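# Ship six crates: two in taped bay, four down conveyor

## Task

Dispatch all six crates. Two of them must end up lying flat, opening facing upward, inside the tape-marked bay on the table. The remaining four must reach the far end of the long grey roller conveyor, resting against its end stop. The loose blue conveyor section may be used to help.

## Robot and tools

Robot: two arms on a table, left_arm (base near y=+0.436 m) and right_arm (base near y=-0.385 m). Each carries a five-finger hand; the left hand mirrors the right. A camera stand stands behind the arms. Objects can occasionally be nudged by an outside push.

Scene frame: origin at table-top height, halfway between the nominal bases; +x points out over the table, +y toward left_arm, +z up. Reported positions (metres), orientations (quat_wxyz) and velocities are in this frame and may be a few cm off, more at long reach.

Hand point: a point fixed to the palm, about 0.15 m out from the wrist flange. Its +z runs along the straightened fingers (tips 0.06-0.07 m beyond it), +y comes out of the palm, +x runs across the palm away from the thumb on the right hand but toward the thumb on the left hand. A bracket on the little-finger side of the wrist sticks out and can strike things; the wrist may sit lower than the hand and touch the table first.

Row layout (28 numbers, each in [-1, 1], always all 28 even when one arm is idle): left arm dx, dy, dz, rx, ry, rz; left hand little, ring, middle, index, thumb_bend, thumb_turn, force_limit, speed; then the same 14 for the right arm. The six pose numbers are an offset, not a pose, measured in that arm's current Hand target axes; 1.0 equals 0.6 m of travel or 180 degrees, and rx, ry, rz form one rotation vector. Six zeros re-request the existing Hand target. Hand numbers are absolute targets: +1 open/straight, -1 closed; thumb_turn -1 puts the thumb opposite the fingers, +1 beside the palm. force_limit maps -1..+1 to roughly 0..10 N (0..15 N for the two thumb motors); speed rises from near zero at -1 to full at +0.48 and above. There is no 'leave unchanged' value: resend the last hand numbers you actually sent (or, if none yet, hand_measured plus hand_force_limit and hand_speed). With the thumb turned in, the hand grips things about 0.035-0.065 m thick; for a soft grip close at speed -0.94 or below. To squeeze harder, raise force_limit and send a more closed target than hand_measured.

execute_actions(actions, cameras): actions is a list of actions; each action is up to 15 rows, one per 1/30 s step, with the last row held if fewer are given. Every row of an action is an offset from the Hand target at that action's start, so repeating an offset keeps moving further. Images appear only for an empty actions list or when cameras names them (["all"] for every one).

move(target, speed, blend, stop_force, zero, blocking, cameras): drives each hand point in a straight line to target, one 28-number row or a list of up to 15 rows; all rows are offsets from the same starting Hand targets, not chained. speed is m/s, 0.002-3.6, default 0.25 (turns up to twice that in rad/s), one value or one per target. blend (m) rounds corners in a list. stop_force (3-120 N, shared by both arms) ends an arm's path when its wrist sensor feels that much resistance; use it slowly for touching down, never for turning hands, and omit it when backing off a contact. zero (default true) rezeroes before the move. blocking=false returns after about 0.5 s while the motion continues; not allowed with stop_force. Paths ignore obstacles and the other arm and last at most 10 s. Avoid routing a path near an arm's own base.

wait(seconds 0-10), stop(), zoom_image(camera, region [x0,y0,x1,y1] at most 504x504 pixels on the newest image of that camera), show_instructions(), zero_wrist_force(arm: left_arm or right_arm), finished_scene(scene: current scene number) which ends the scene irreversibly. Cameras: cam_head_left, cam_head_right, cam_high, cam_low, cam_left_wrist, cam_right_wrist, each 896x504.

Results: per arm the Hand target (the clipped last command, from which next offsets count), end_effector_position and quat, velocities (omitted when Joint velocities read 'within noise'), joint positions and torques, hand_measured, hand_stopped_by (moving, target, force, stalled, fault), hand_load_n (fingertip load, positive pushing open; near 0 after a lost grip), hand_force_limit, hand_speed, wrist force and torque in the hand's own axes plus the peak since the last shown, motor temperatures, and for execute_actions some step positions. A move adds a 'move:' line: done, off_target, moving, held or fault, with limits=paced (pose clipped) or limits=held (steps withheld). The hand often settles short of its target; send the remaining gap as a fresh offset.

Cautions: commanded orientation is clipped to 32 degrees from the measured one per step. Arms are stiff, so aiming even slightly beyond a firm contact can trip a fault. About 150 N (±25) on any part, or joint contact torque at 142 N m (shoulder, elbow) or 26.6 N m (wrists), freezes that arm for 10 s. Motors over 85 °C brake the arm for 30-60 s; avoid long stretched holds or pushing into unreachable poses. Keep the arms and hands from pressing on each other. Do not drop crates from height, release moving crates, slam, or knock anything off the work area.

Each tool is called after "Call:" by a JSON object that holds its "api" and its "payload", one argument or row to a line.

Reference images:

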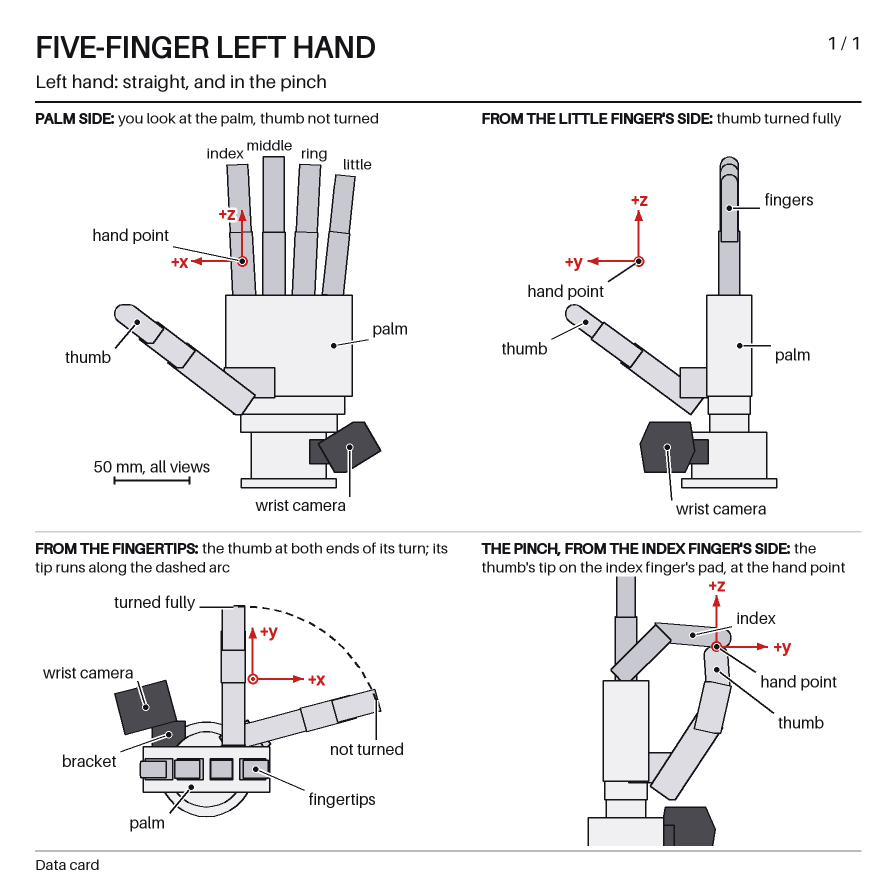

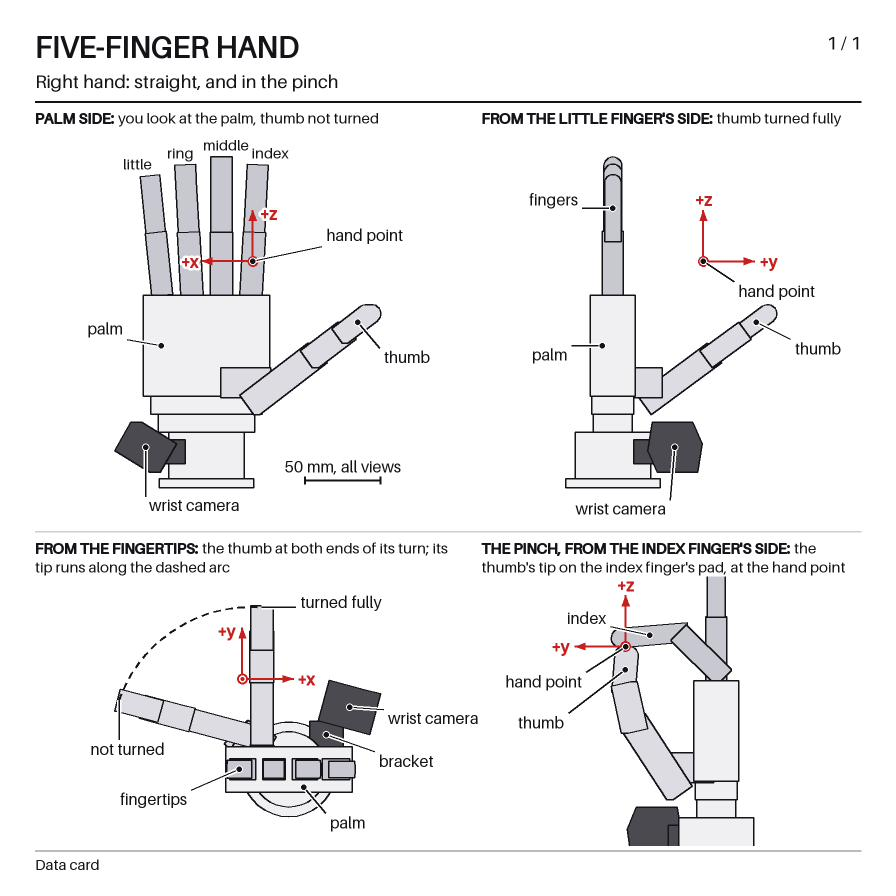

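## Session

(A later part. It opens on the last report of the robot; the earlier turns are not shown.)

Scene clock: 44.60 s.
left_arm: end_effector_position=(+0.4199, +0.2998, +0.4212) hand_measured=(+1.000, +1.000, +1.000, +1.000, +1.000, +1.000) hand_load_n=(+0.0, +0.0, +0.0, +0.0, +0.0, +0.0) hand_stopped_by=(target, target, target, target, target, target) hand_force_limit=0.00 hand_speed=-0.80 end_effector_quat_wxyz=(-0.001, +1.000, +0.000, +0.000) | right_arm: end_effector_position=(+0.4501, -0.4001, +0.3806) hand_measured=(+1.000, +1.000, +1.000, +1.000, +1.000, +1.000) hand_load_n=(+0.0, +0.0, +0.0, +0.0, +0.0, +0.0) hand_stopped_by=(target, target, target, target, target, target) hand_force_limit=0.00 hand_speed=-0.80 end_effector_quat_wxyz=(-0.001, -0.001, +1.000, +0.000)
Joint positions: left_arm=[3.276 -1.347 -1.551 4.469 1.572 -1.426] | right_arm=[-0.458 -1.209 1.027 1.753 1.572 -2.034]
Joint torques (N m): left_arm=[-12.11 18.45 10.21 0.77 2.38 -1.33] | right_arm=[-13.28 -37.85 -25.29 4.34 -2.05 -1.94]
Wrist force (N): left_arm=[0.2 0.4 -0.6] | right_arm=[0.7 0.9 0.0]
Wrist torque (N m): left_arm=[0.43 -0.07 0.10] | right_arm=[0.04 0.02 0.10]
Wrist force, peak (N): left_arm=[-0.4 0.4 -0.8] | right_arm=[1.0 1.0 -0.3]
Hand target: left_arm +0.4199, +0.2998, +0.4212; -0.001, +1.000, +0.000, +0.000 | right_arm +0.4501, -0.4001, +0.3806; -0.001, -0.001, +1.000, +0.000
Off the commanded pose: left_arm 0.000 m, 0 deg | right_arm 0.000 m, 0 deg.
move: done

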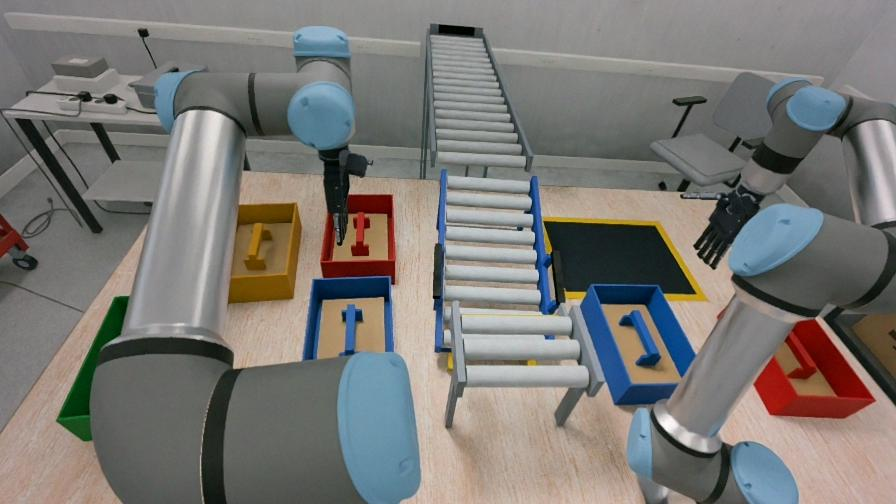

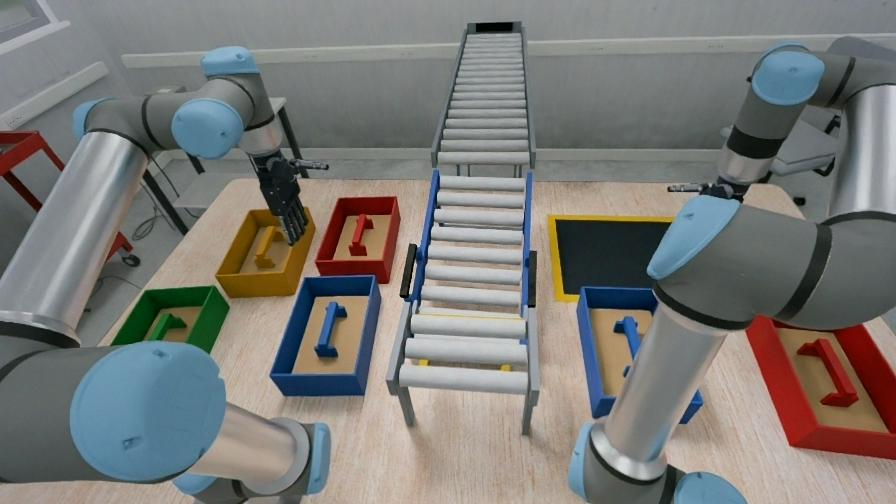

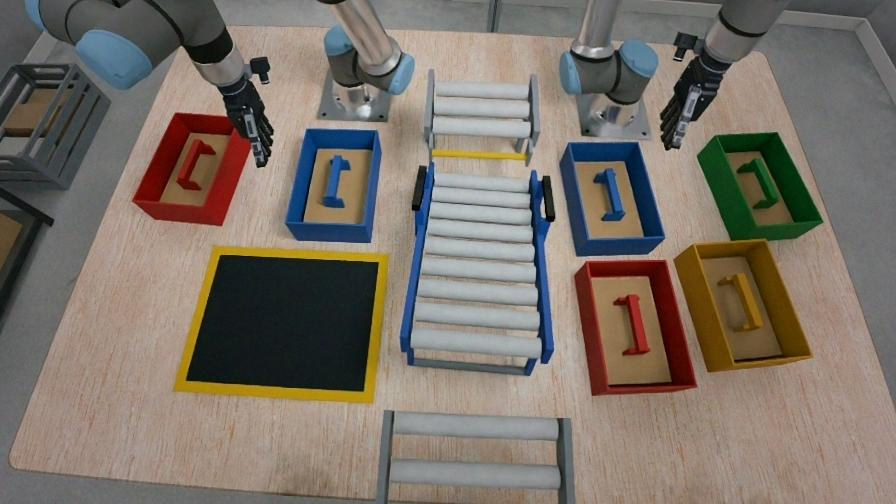

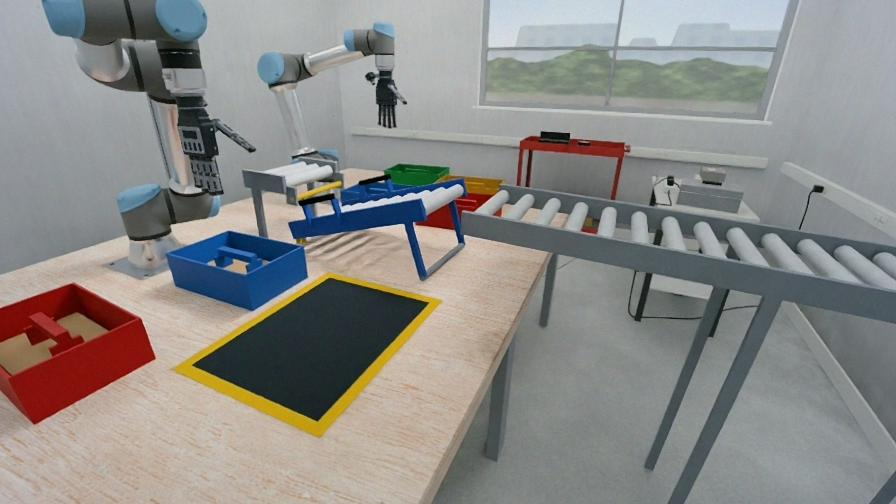

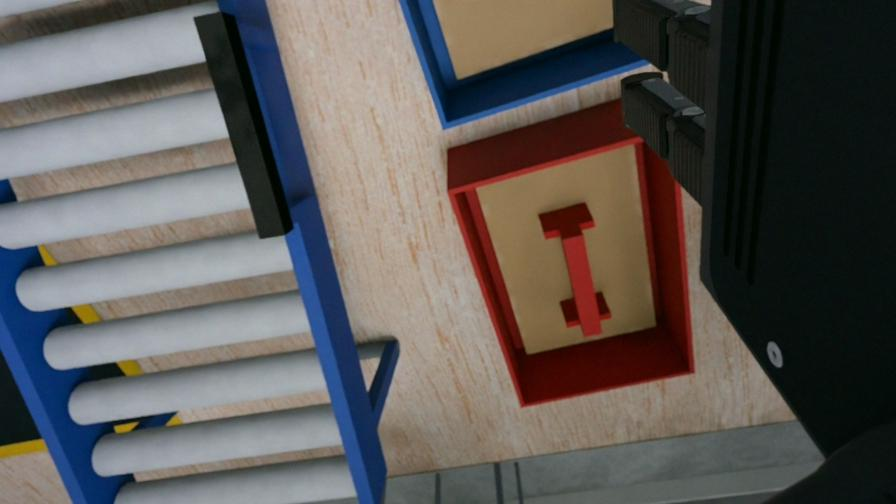

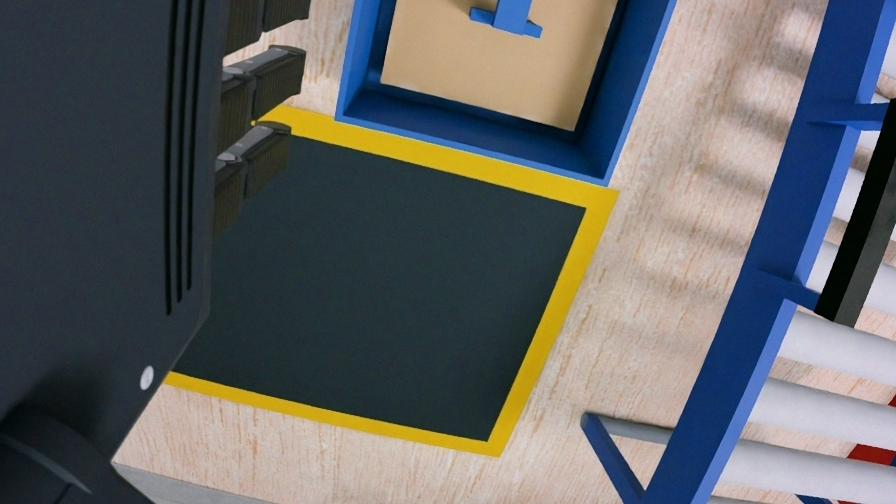

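Call:
{"api": "move", "payload": {
  "target": [0.0383,0.2833,0.157,0,0.0833,0.0156,1,1,1,1,1,-1,0,0, 0.04,0.462,0.093,0,-0.0833,0.0156,1,1,1,1,1,-1,0,0],
  "cameras": ["all"],
  "speed": 0.25
}}

Scene clock: 61.27 s.
left_arm: end_effector_position=(+0.4429, +0.1299, +0.3268) hand_measured=(+1.000, +1.000, +1.000, +1.000, +1.000, -1.000) hand_load_n=(+0.0, +0.0, +0.0, +0.0, +0.0, +0.0) hand_stopped_by=(target, target, target, target, target, target) hand_force_limit=0.00 hand_speed=0.00 end_effector_quat_wxyz=(-0.001, +0.991, -0.024, +0.130) | right_arm: end_effector_position=(+0.4257, -0.1231, +0.3248) hand_measured=(+1.000, +1.000, +1.000, +1.000, +1.000, -1.000) hand_load_n=(-0.5, +0.0, +0.0, +0.0, +0.0, +0.0) hand_stopped_by=(target, target, target, target, target, target) hand_force_limit=0.00 hand_speed=0.00 end_effector_quat_wxyz=(+0.130, +0.024, +0.991, +0.000)
Joint positions: left_arm=[2.852 -1.407 -1.852 5.082 1.637 -1.793] | right_arm=[0.194 -1.344 1.326 1.333 1.626 -1.34]
Joint torques (N m): left_arm=[-11.52 9.44 9.67 4.05 3.18 -1.46] | right_arm=[12.61 -17.54 -26.79 -0.2 1.98 1.51]
Wrist force (N): left_arm=[-0.1 0.3 -0.5] | right_arm=[0.6 0.9 -0.3]
Wrist torque (N m): left_arm=[0.38 -0.05 0.12] | right_arm=[0.04 0.00 0.06]
Wrist force, peak (N): left_arm=[-0.1 1.0 0.2] | right_arm=[0.7 2.0 0.1]
Hand target: left_arm +0.4429, +0.1299, +0.3268; -0.001, +0.991, -0.024, +0.130 | right_arm +0.4257, -0.1230, +0.3248; +0.130, +0.024, +0.991, +0.000
Off the commanded pose: left_arm 0.000 m, 0 deg | right_arm 0.000 m, 0 deg.
move: done

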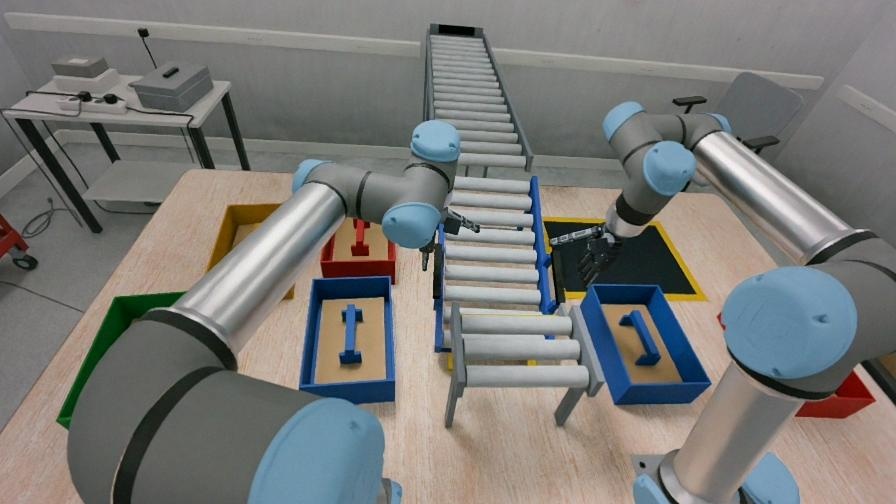

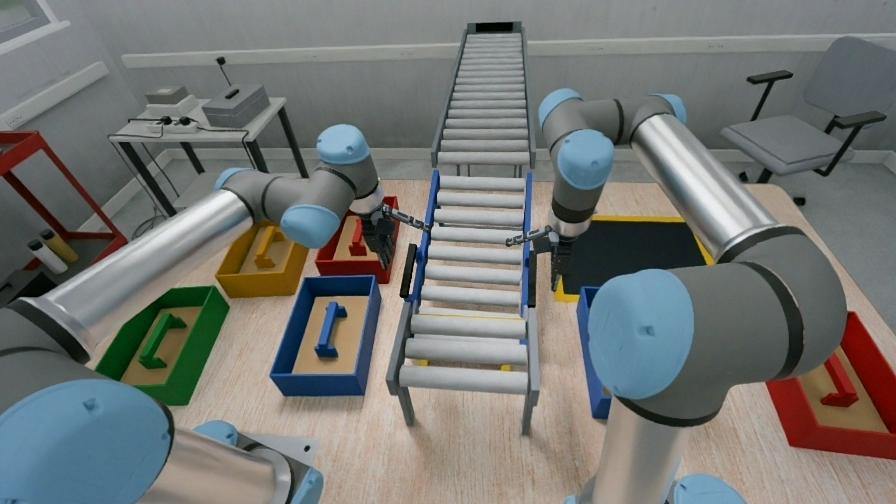

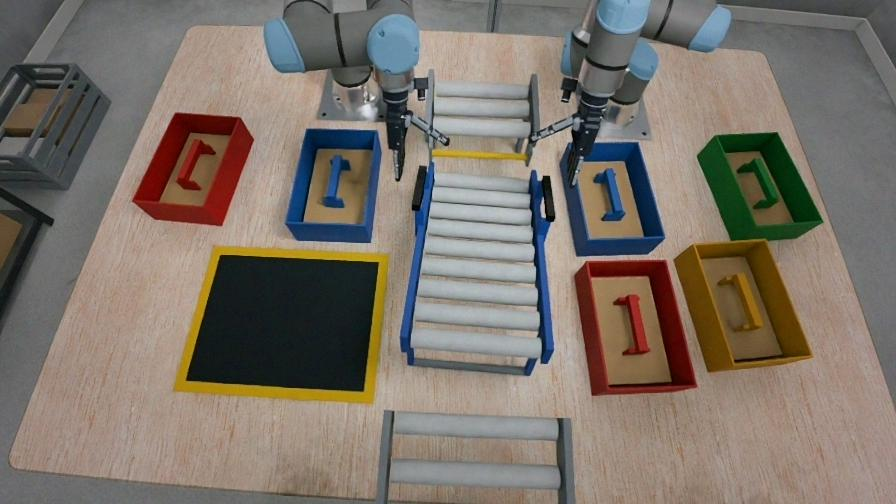

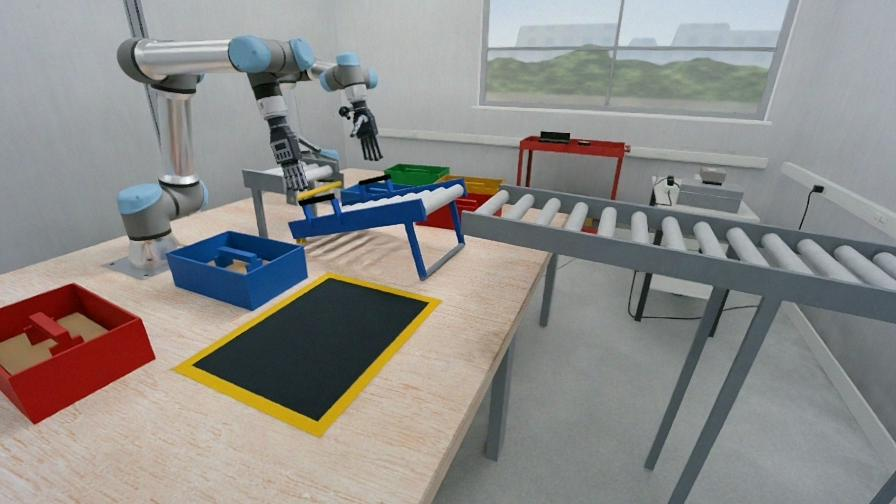

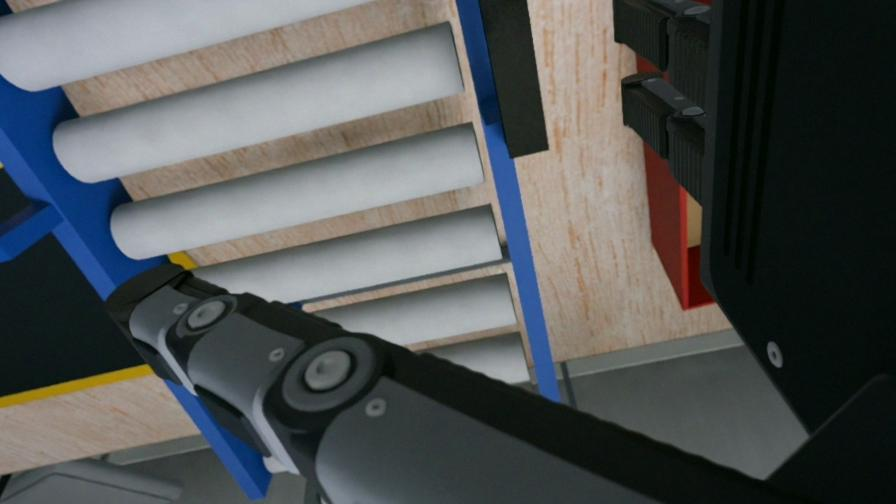

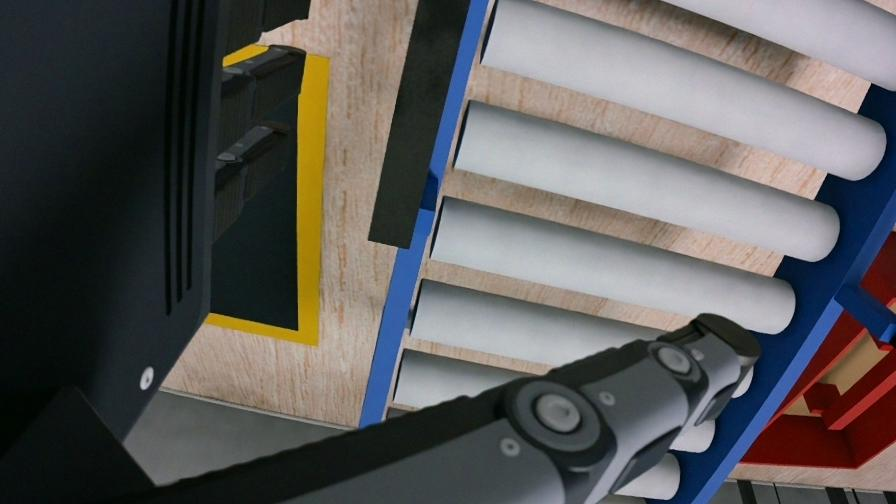

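Call:
{"api": "move", "payload": {
  "target": [0,0,0.15,0,0,0,1,1,1,1,1,-1,0,0, 0,0,0.15,0,0,0,1,1,1,1,1,-1,0,0],
  "cameras": ["cam_head_left", "cam_head_right", "cam_high","cam_low","cam_left_wrist","cam_right_wrist"],
  "speed": 0.15
}}

Call:
{"api": "zoom_image", "payload": {
  "camera": "cam_low",
  "region": [240, 120, 440, 260]
}}

Call:
{"api": "zoom_image", "payload": {
  "camera": "cam_high",
  "region": [370, 90, 610, 250]
}}

Scene clock: 64.13 s.
left_arm: end_effector_position=(+0.4661, +0.1294, +0.2399) hand_measured=(+1.000, +1.000, +1.000, +1.000, +1.000, -1.000) hand_load_n=(+0.0, +0.0, +0.0, +0.0, +0.0, +0.0) hand_stopped_by=(target, target, target, target, target, target) hand_force_limit=0.00 hand_speed=0.00 end_effector_quat_wxyz=(-0.001, +0.991, -0.024, +0.130) | right_arm: end_effector_position=(+0.4489, -0.1236, +0.2379) hand_measured=(+1.000, +1.000, +1.000, +1.000, +1.000, -1.000) hand_load_n=(+0.0, +0.0, +0.0, +0.0, +0.0, +0.0) hand_stopped_by=(target, target, target, target, target, target) hand_force_limit=0.00 hand_speed=0.00 end_effector_quat_wxyz=(+0.130, +0.024, +0.991, +0.000)
Joint positions: left_arm=[2.865 -1.508 -1.992 5.325 1.634 -1.78] | right_arm=[0.183 -1.276 1.462 1.129 1.623 -1.351]
Joint torques (N m): left_arm=[9.14 14.15 11.29 4.75 -2.75 2.06] | right_arm=[-13.34 -19.04 -9.48 0.02 -2.1 -1.86]
Wrist force (N): left_arm=[-0.1 0.6 -0.3] | right_arm=[0.7 1.1 -0.2]
Wrist torque (N m): left_arm=[0.42 -0.04 -0.03] | right_arm=[0.07 -0.02 0.21]
Wrist force, peak (N): left_arm=[-0.4 0.6 -1.0] | right_arm=[0.9 1.3 -0.4]
Hand target: left_arm +0.4662, +0.1294, +0.2398; -0.001, +0.991, -0.024, +0.130 | right_arm +0.4489, -0.1235, +0.2378; +0.130, +0.024, +0.991, +0.000
Off the commanded pose: left_arm 0.000 m, 0 deg | right_arm 0.000 m, 0 deg.
move: done

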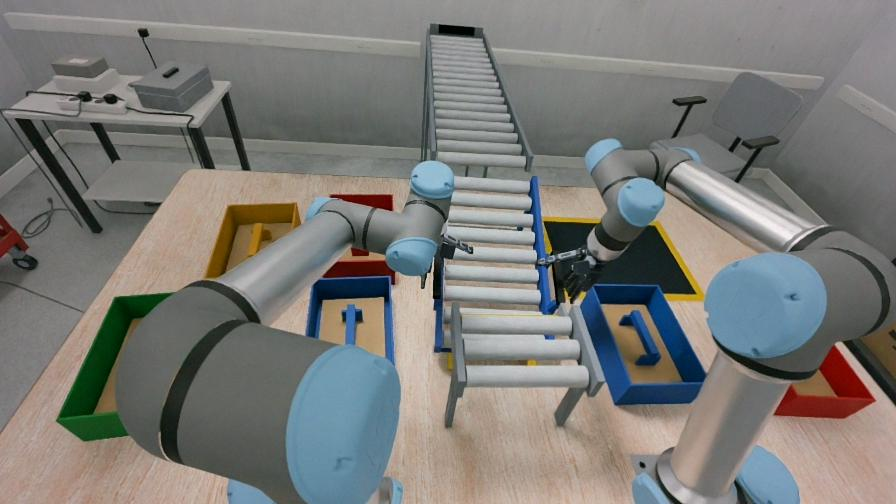

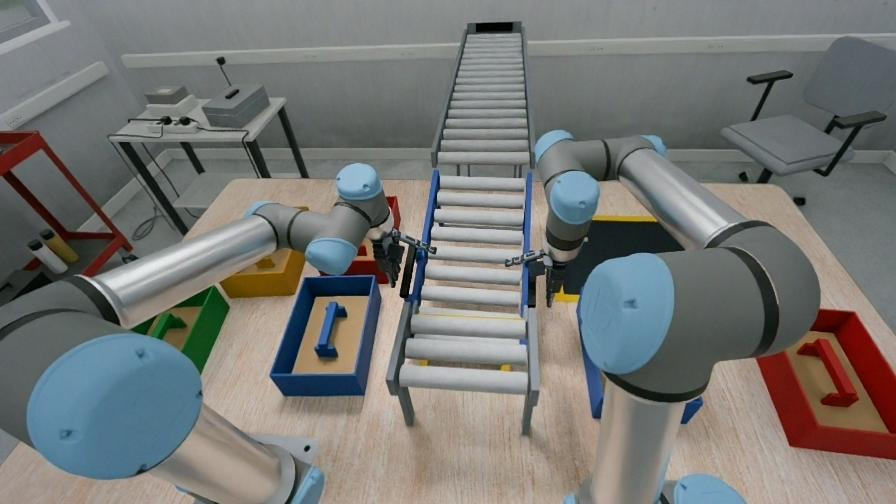

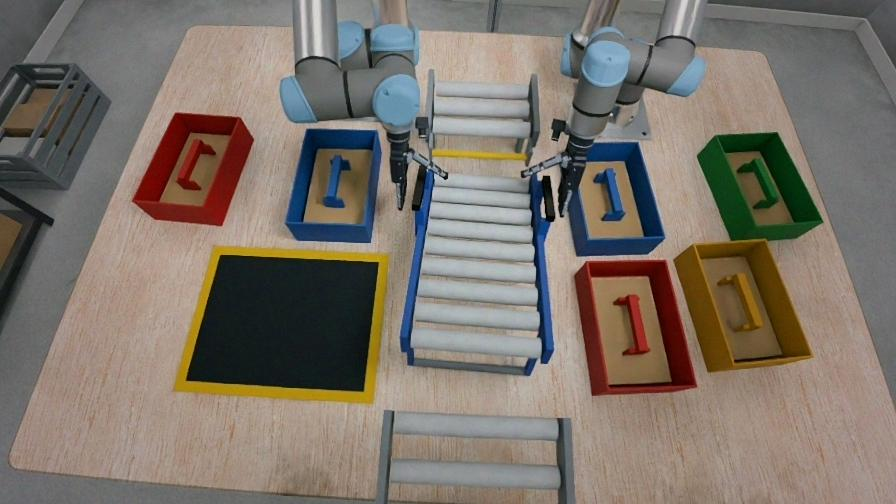

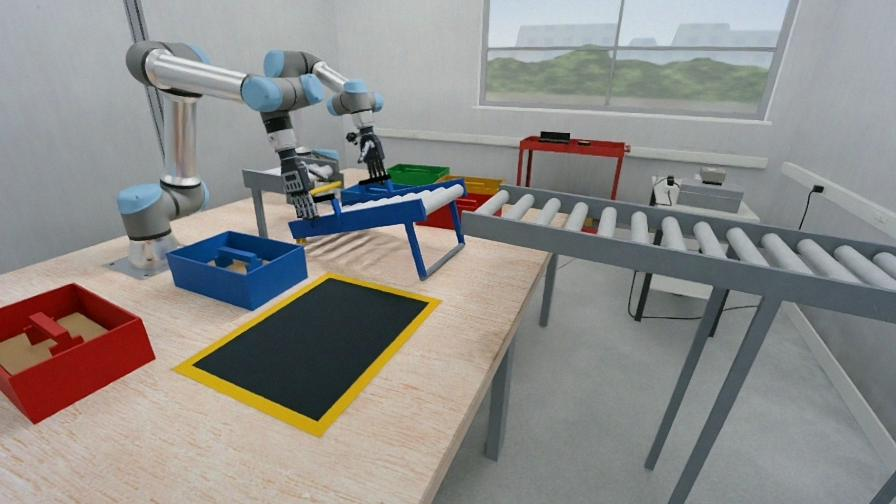

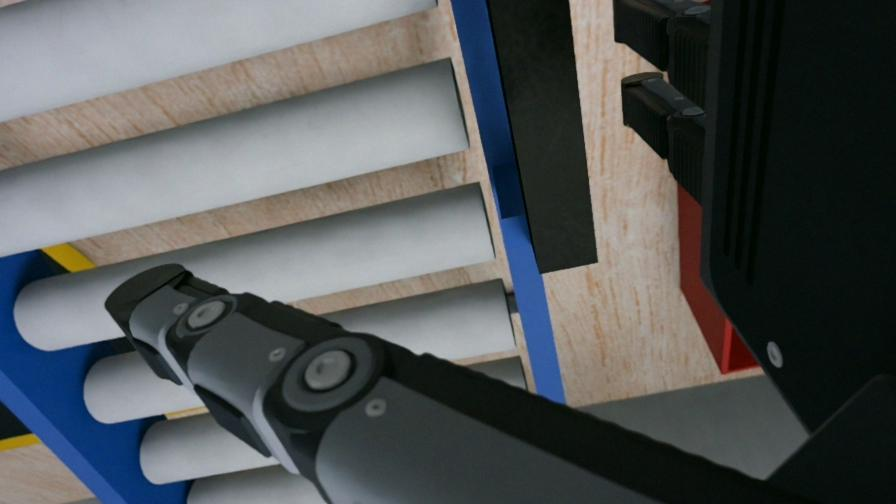

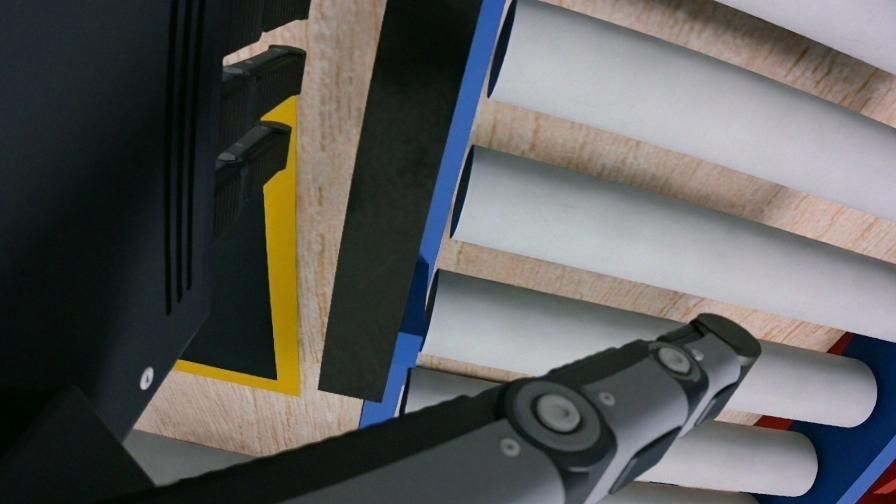

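Scaled by 2.520 from the camera's 896x504 image, which has a finer 1280x720 frame.

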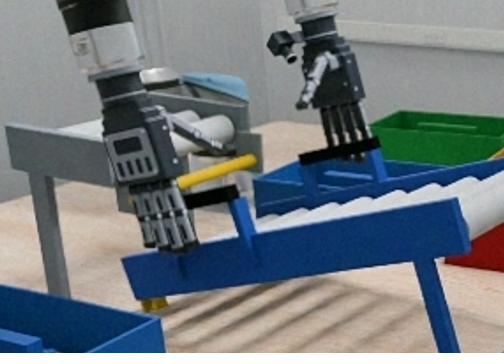

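Scaled by 2.100 from the camera's 896x504 image, which has a finer 1280x720 frame.

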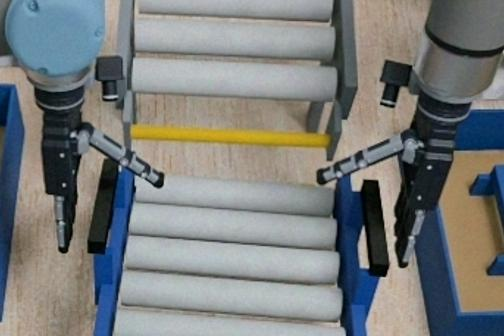

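Call:
{"api": "move", "payload": {
  "target": [0,0,0.0827,0,0,0,1,1,1,1,1,-1,0,0, 0,0,0.0827,0,0,0,1,1,1,1,1,-1,0,0],
  "cameras": ["cam_high","cam_low","cam_left_wrist","cam_right_wrist"],
  "speed": 0.05,
  "stop_force": 10
}}

Call:
{"api": "zoom_image", "payload": {
  "camera": "cam_low",
  "region": [260, 140, 420, 250]
}}

Call:
{"api": "zoom_image", "payload": {
  "camera": "cam_high",
  "region": [370, 110, 610, 250]
}}

Scene clock: 68.03 s.
left_arm: end_effector_position=(+0.4790, +0.1292, +0.1919) hand_measured=(+1.000, +1.000, +1.000, +1.000, +1.000, -1.000) hand_load_n=(+0.0, +0.0, +0.0, +0.0, +0.0, +0.0) hand_stopped_by=(target, target, target, target, target, target) hand_force_limit=0.00 hand_speed=0.00 end_effector_quat_wxyz=(-0.001, +0.991, -0.024, +0.130) | right_arm: end_effector_position=(+0.4617, -0.1239, +0.1899) hand_measured=(+1.000, +1.000, +1.000, +1.000, +1.000, -1.000) hand_load_n=(+0.0, +0.0, +0.0, +0.0, +0.0, +0.0) hand_stopped_by=(target, target, target, target, target, target) hand_force_limit=0.00 hand_speed=0.00 end_effector_quat_wxyz=(+0.130, +0.024, +0.991, +0.000)
Joint positions: left_arm=[2.872 -1.588 -2.049 5.462 1.632 -1.773] | right_arm=[0.177 -1.222 1.515 1.022 1.621 -1.357]
Joint torques (N m): left_arm=[8.89 14.06 7.61 4.05 -2.46 1.79] | right_arm=[-13.51 -21.74 -9.2 -0.26 -2.07 -1.9]
Wrist force (N): left_arm=[0.0 0.5 -0.2] | right_arm=[0.6 1.1 0.1]
Wrist torque (N m): left_arm=[0.41 -0.07 -0.02] | right_arm=[0.06 -0.01 0.22]
Wrist force, peak (N): left_arm=[-0.1 0.4 -0.8] | right_arm=[1.1 1.1 -0.2]
Hand target: left_arm +0.4790, +0.1292, +0.1919; -0.001, +0.991, -0.024, +0.130 | right_arm +0.4617, -0.1239, +0.1899; +0.130, +0.024, +0.991, +0.000
Off the commanded pose: left_arm 0.000 m, 0 deg | right_arm 0.000 m, 0 deg.
move: done
Images, in order (width x height): cam_high 896x504, cam_low 896x504, cam_left_wrist 896x504, cam_right_wrist 896x504.

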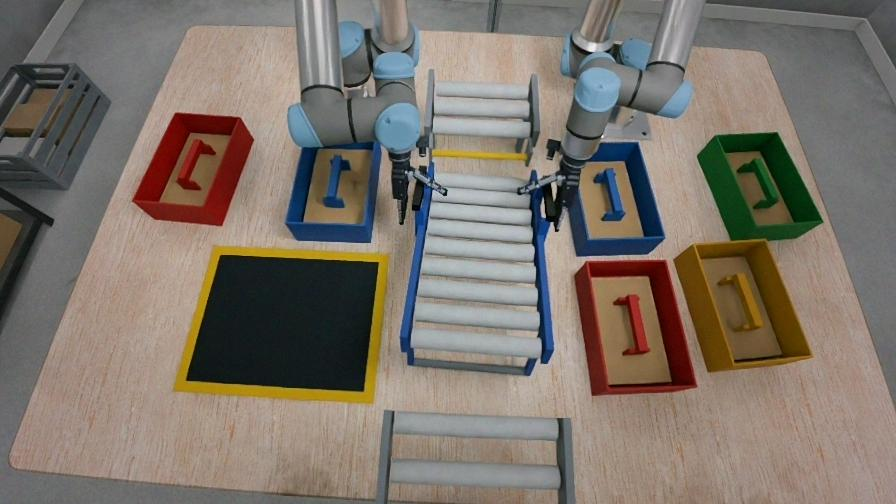

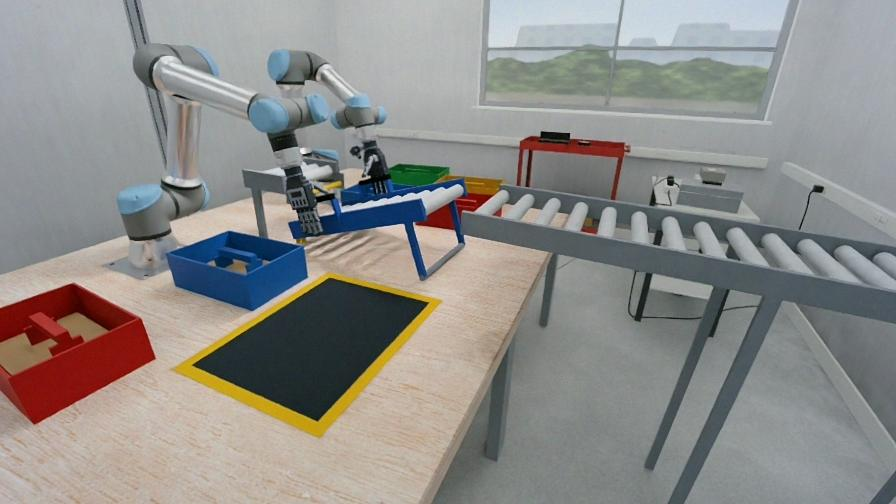

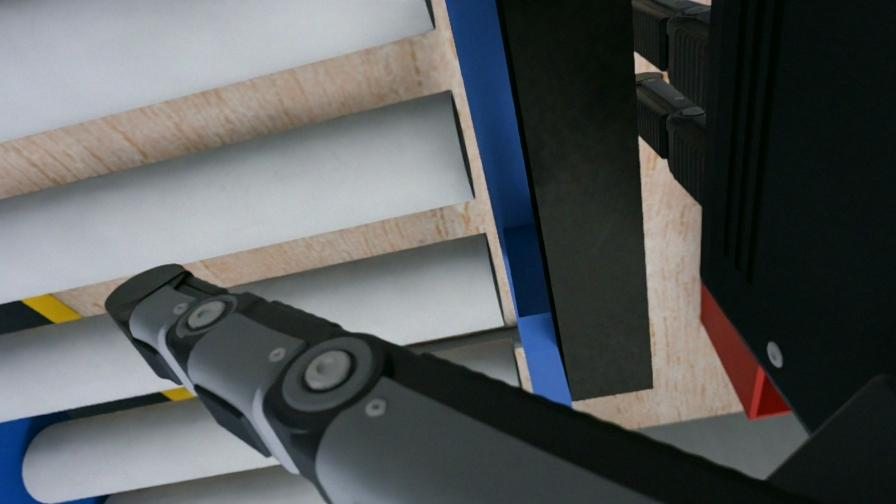

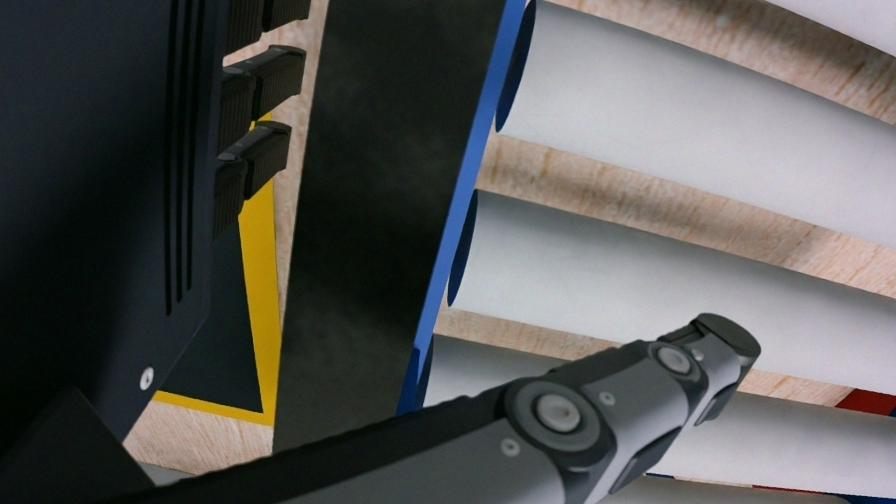

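Scaled by 3.150 from the camera's 896x504 image, which has a finer 1280x720 frame.

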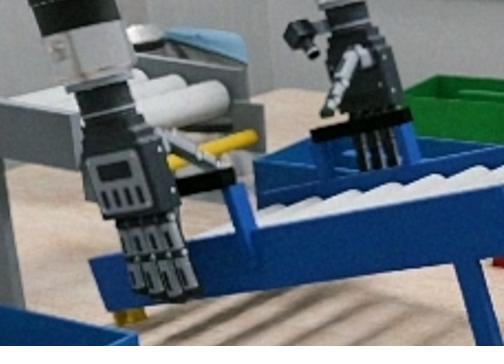

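Scaled by 2.100 from the camera's 896x504 image, which has a finer 1280x720 frame.

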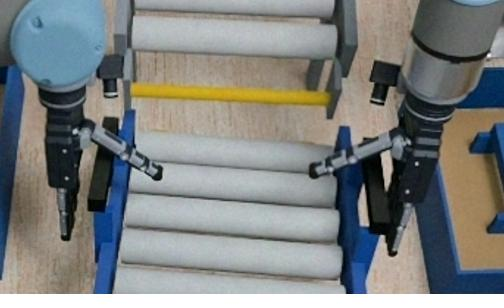

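Call:
{"api": "move", "payload": {
  "target": [0,0,0,0,0,0,1,0.0,0.0,0.0,1,-1,-0.6,-0.5, 0,0,0,0,0,0,1,0,0,0,1,-1,-0.6,-0.5],
  "cameras": ["cam_high","cam_low","cam_left_wrist","cam_right_wrist"]
}}

Call:
{"api": "zoom_image", "payload": {
  "camera": "cam_low",
  "region": [260, 140, 420, 250]
}}

Scene clock: 72.33 s.
left_arm: end_effector_position=(+0.4790, +0.1292, +0.1918) hand_measured=(+1.000, +0.546, +0.592, +0.548, +1.000, -1.000) hand_load_n=(+0.0, +4.0, +3.5, +9.5, +0.0, +0.0) hand_stopped_by=(target, force, force, force, target, target) hand_force_limit=-0.60 hand_speed=-0.50 end_effector_quat_wxyz=(-0.001, +0.991, -0.024, +0.130) | right_arm: end_effector_position=(+0.4617, -0.1240, +0.1898) hand_measured=(+1.000, +0.376, +0.452, +0.370, +1.000, -1.000) hand_load_n=(-0.5, +11.5, +0.0, +13.0, +0.0, +0.0) hand_stopped_by=(target, force, force, force, target, target) hand_force_limit=-0.60 hand_speed=-0.50 end_effector_quat_wxyz=(+0.130, +0.024, +0.991, +0.000)
Joint positions: left_arm=[2.872 -1.588 -2.049 5.462 1.632 -1.773] | right_arm=[0.176 -1.222 1.515 1.022 1.621 -1.357]
Joint torques (N m): left_arm=[-3.6 26.11 18.25 3.59 -1.61 1.88] | right_arm=[0.06 -33.7 -17.97 0.11 -6.01 -1.71]
Wrist force (N): left_arm=[-0.4 -12.4 5.7] | right_arm=[0.8 -13.4 11.5]
Wrist torque (N m): left_arm=[0.60 0.03 0.15] | right_arm=[0.52 -0.18 -0.10]
Wrist force, peak (N): left_arm=[0.1 -12.6 8.8] | right_arm=[0.8 -14.9 12.6]
Hand target: left_arm +0.4790, +0.1292, +0.1919; -0.001, +0.991, -0.024, +0.130 | right_arm +0.4617, -0.1239, +0.1899; +0.130, +0.024, +0.991, +0.000
Off the commanded pose: left_arm 0.000 m, 0 deg | right_arm 0.000 m, 0 deg.
move: done
Images, in order (width x height): cam_high 896x504, cam_low 896x504, cam_left_wrist 896x504, cam_right_wrist 896x504.

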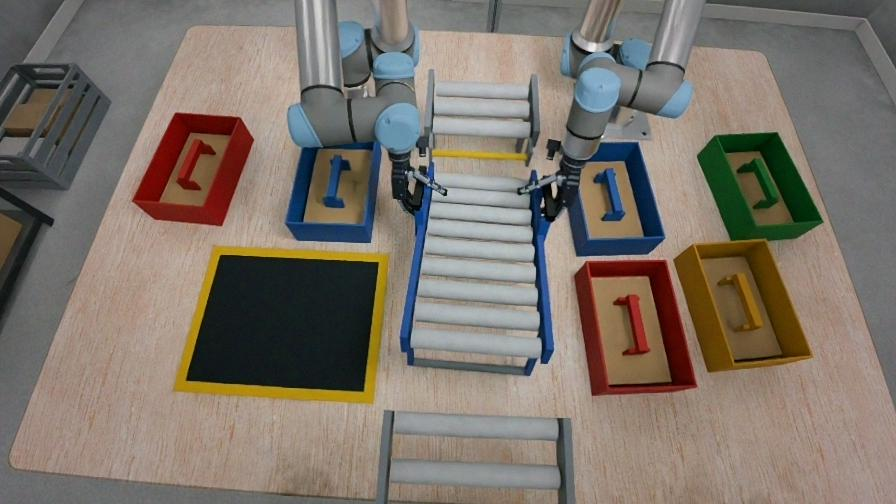

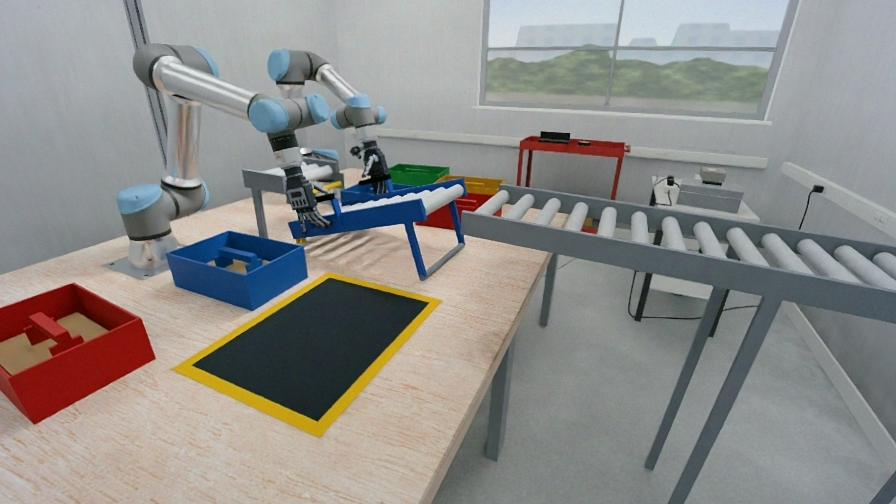

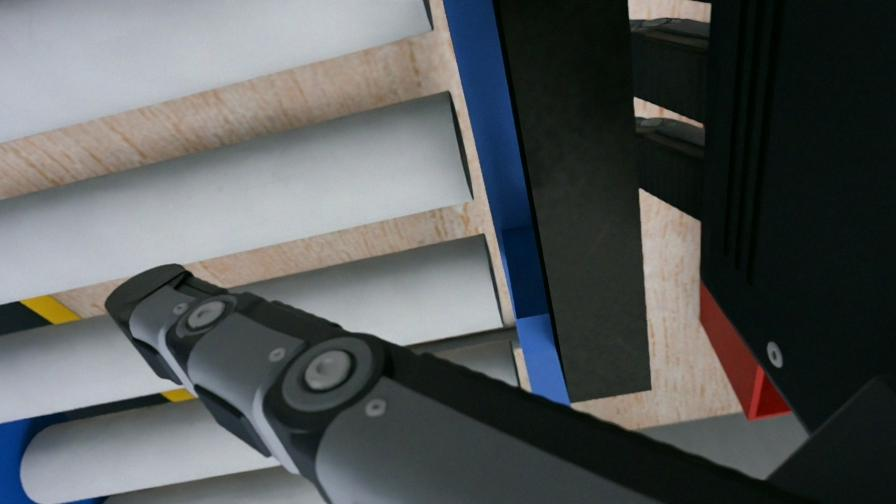

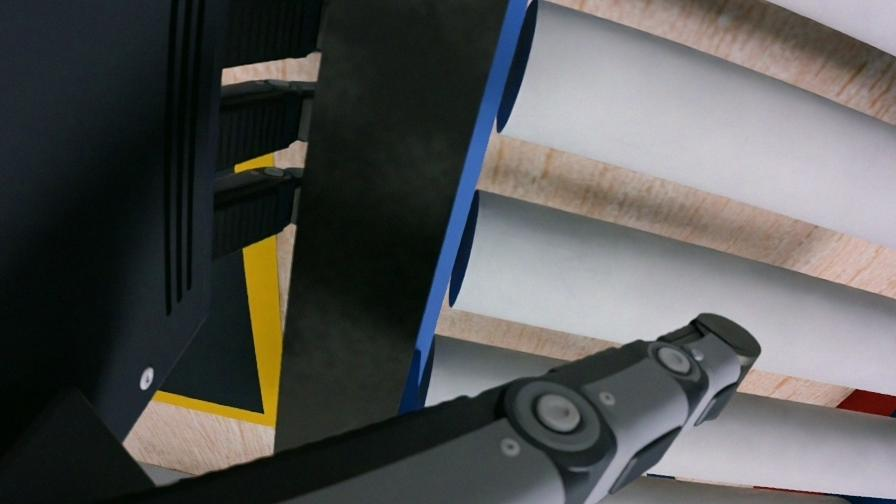

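Scaled by 3.150 from the camera's 896x504 image, which has a finer 1280x720 frame.

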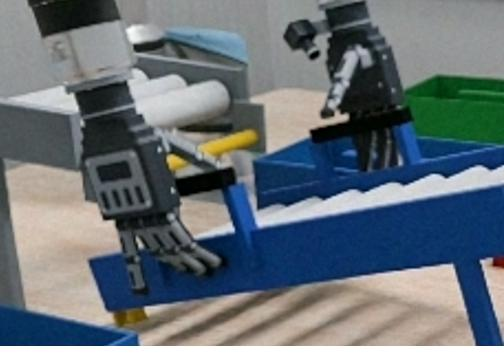

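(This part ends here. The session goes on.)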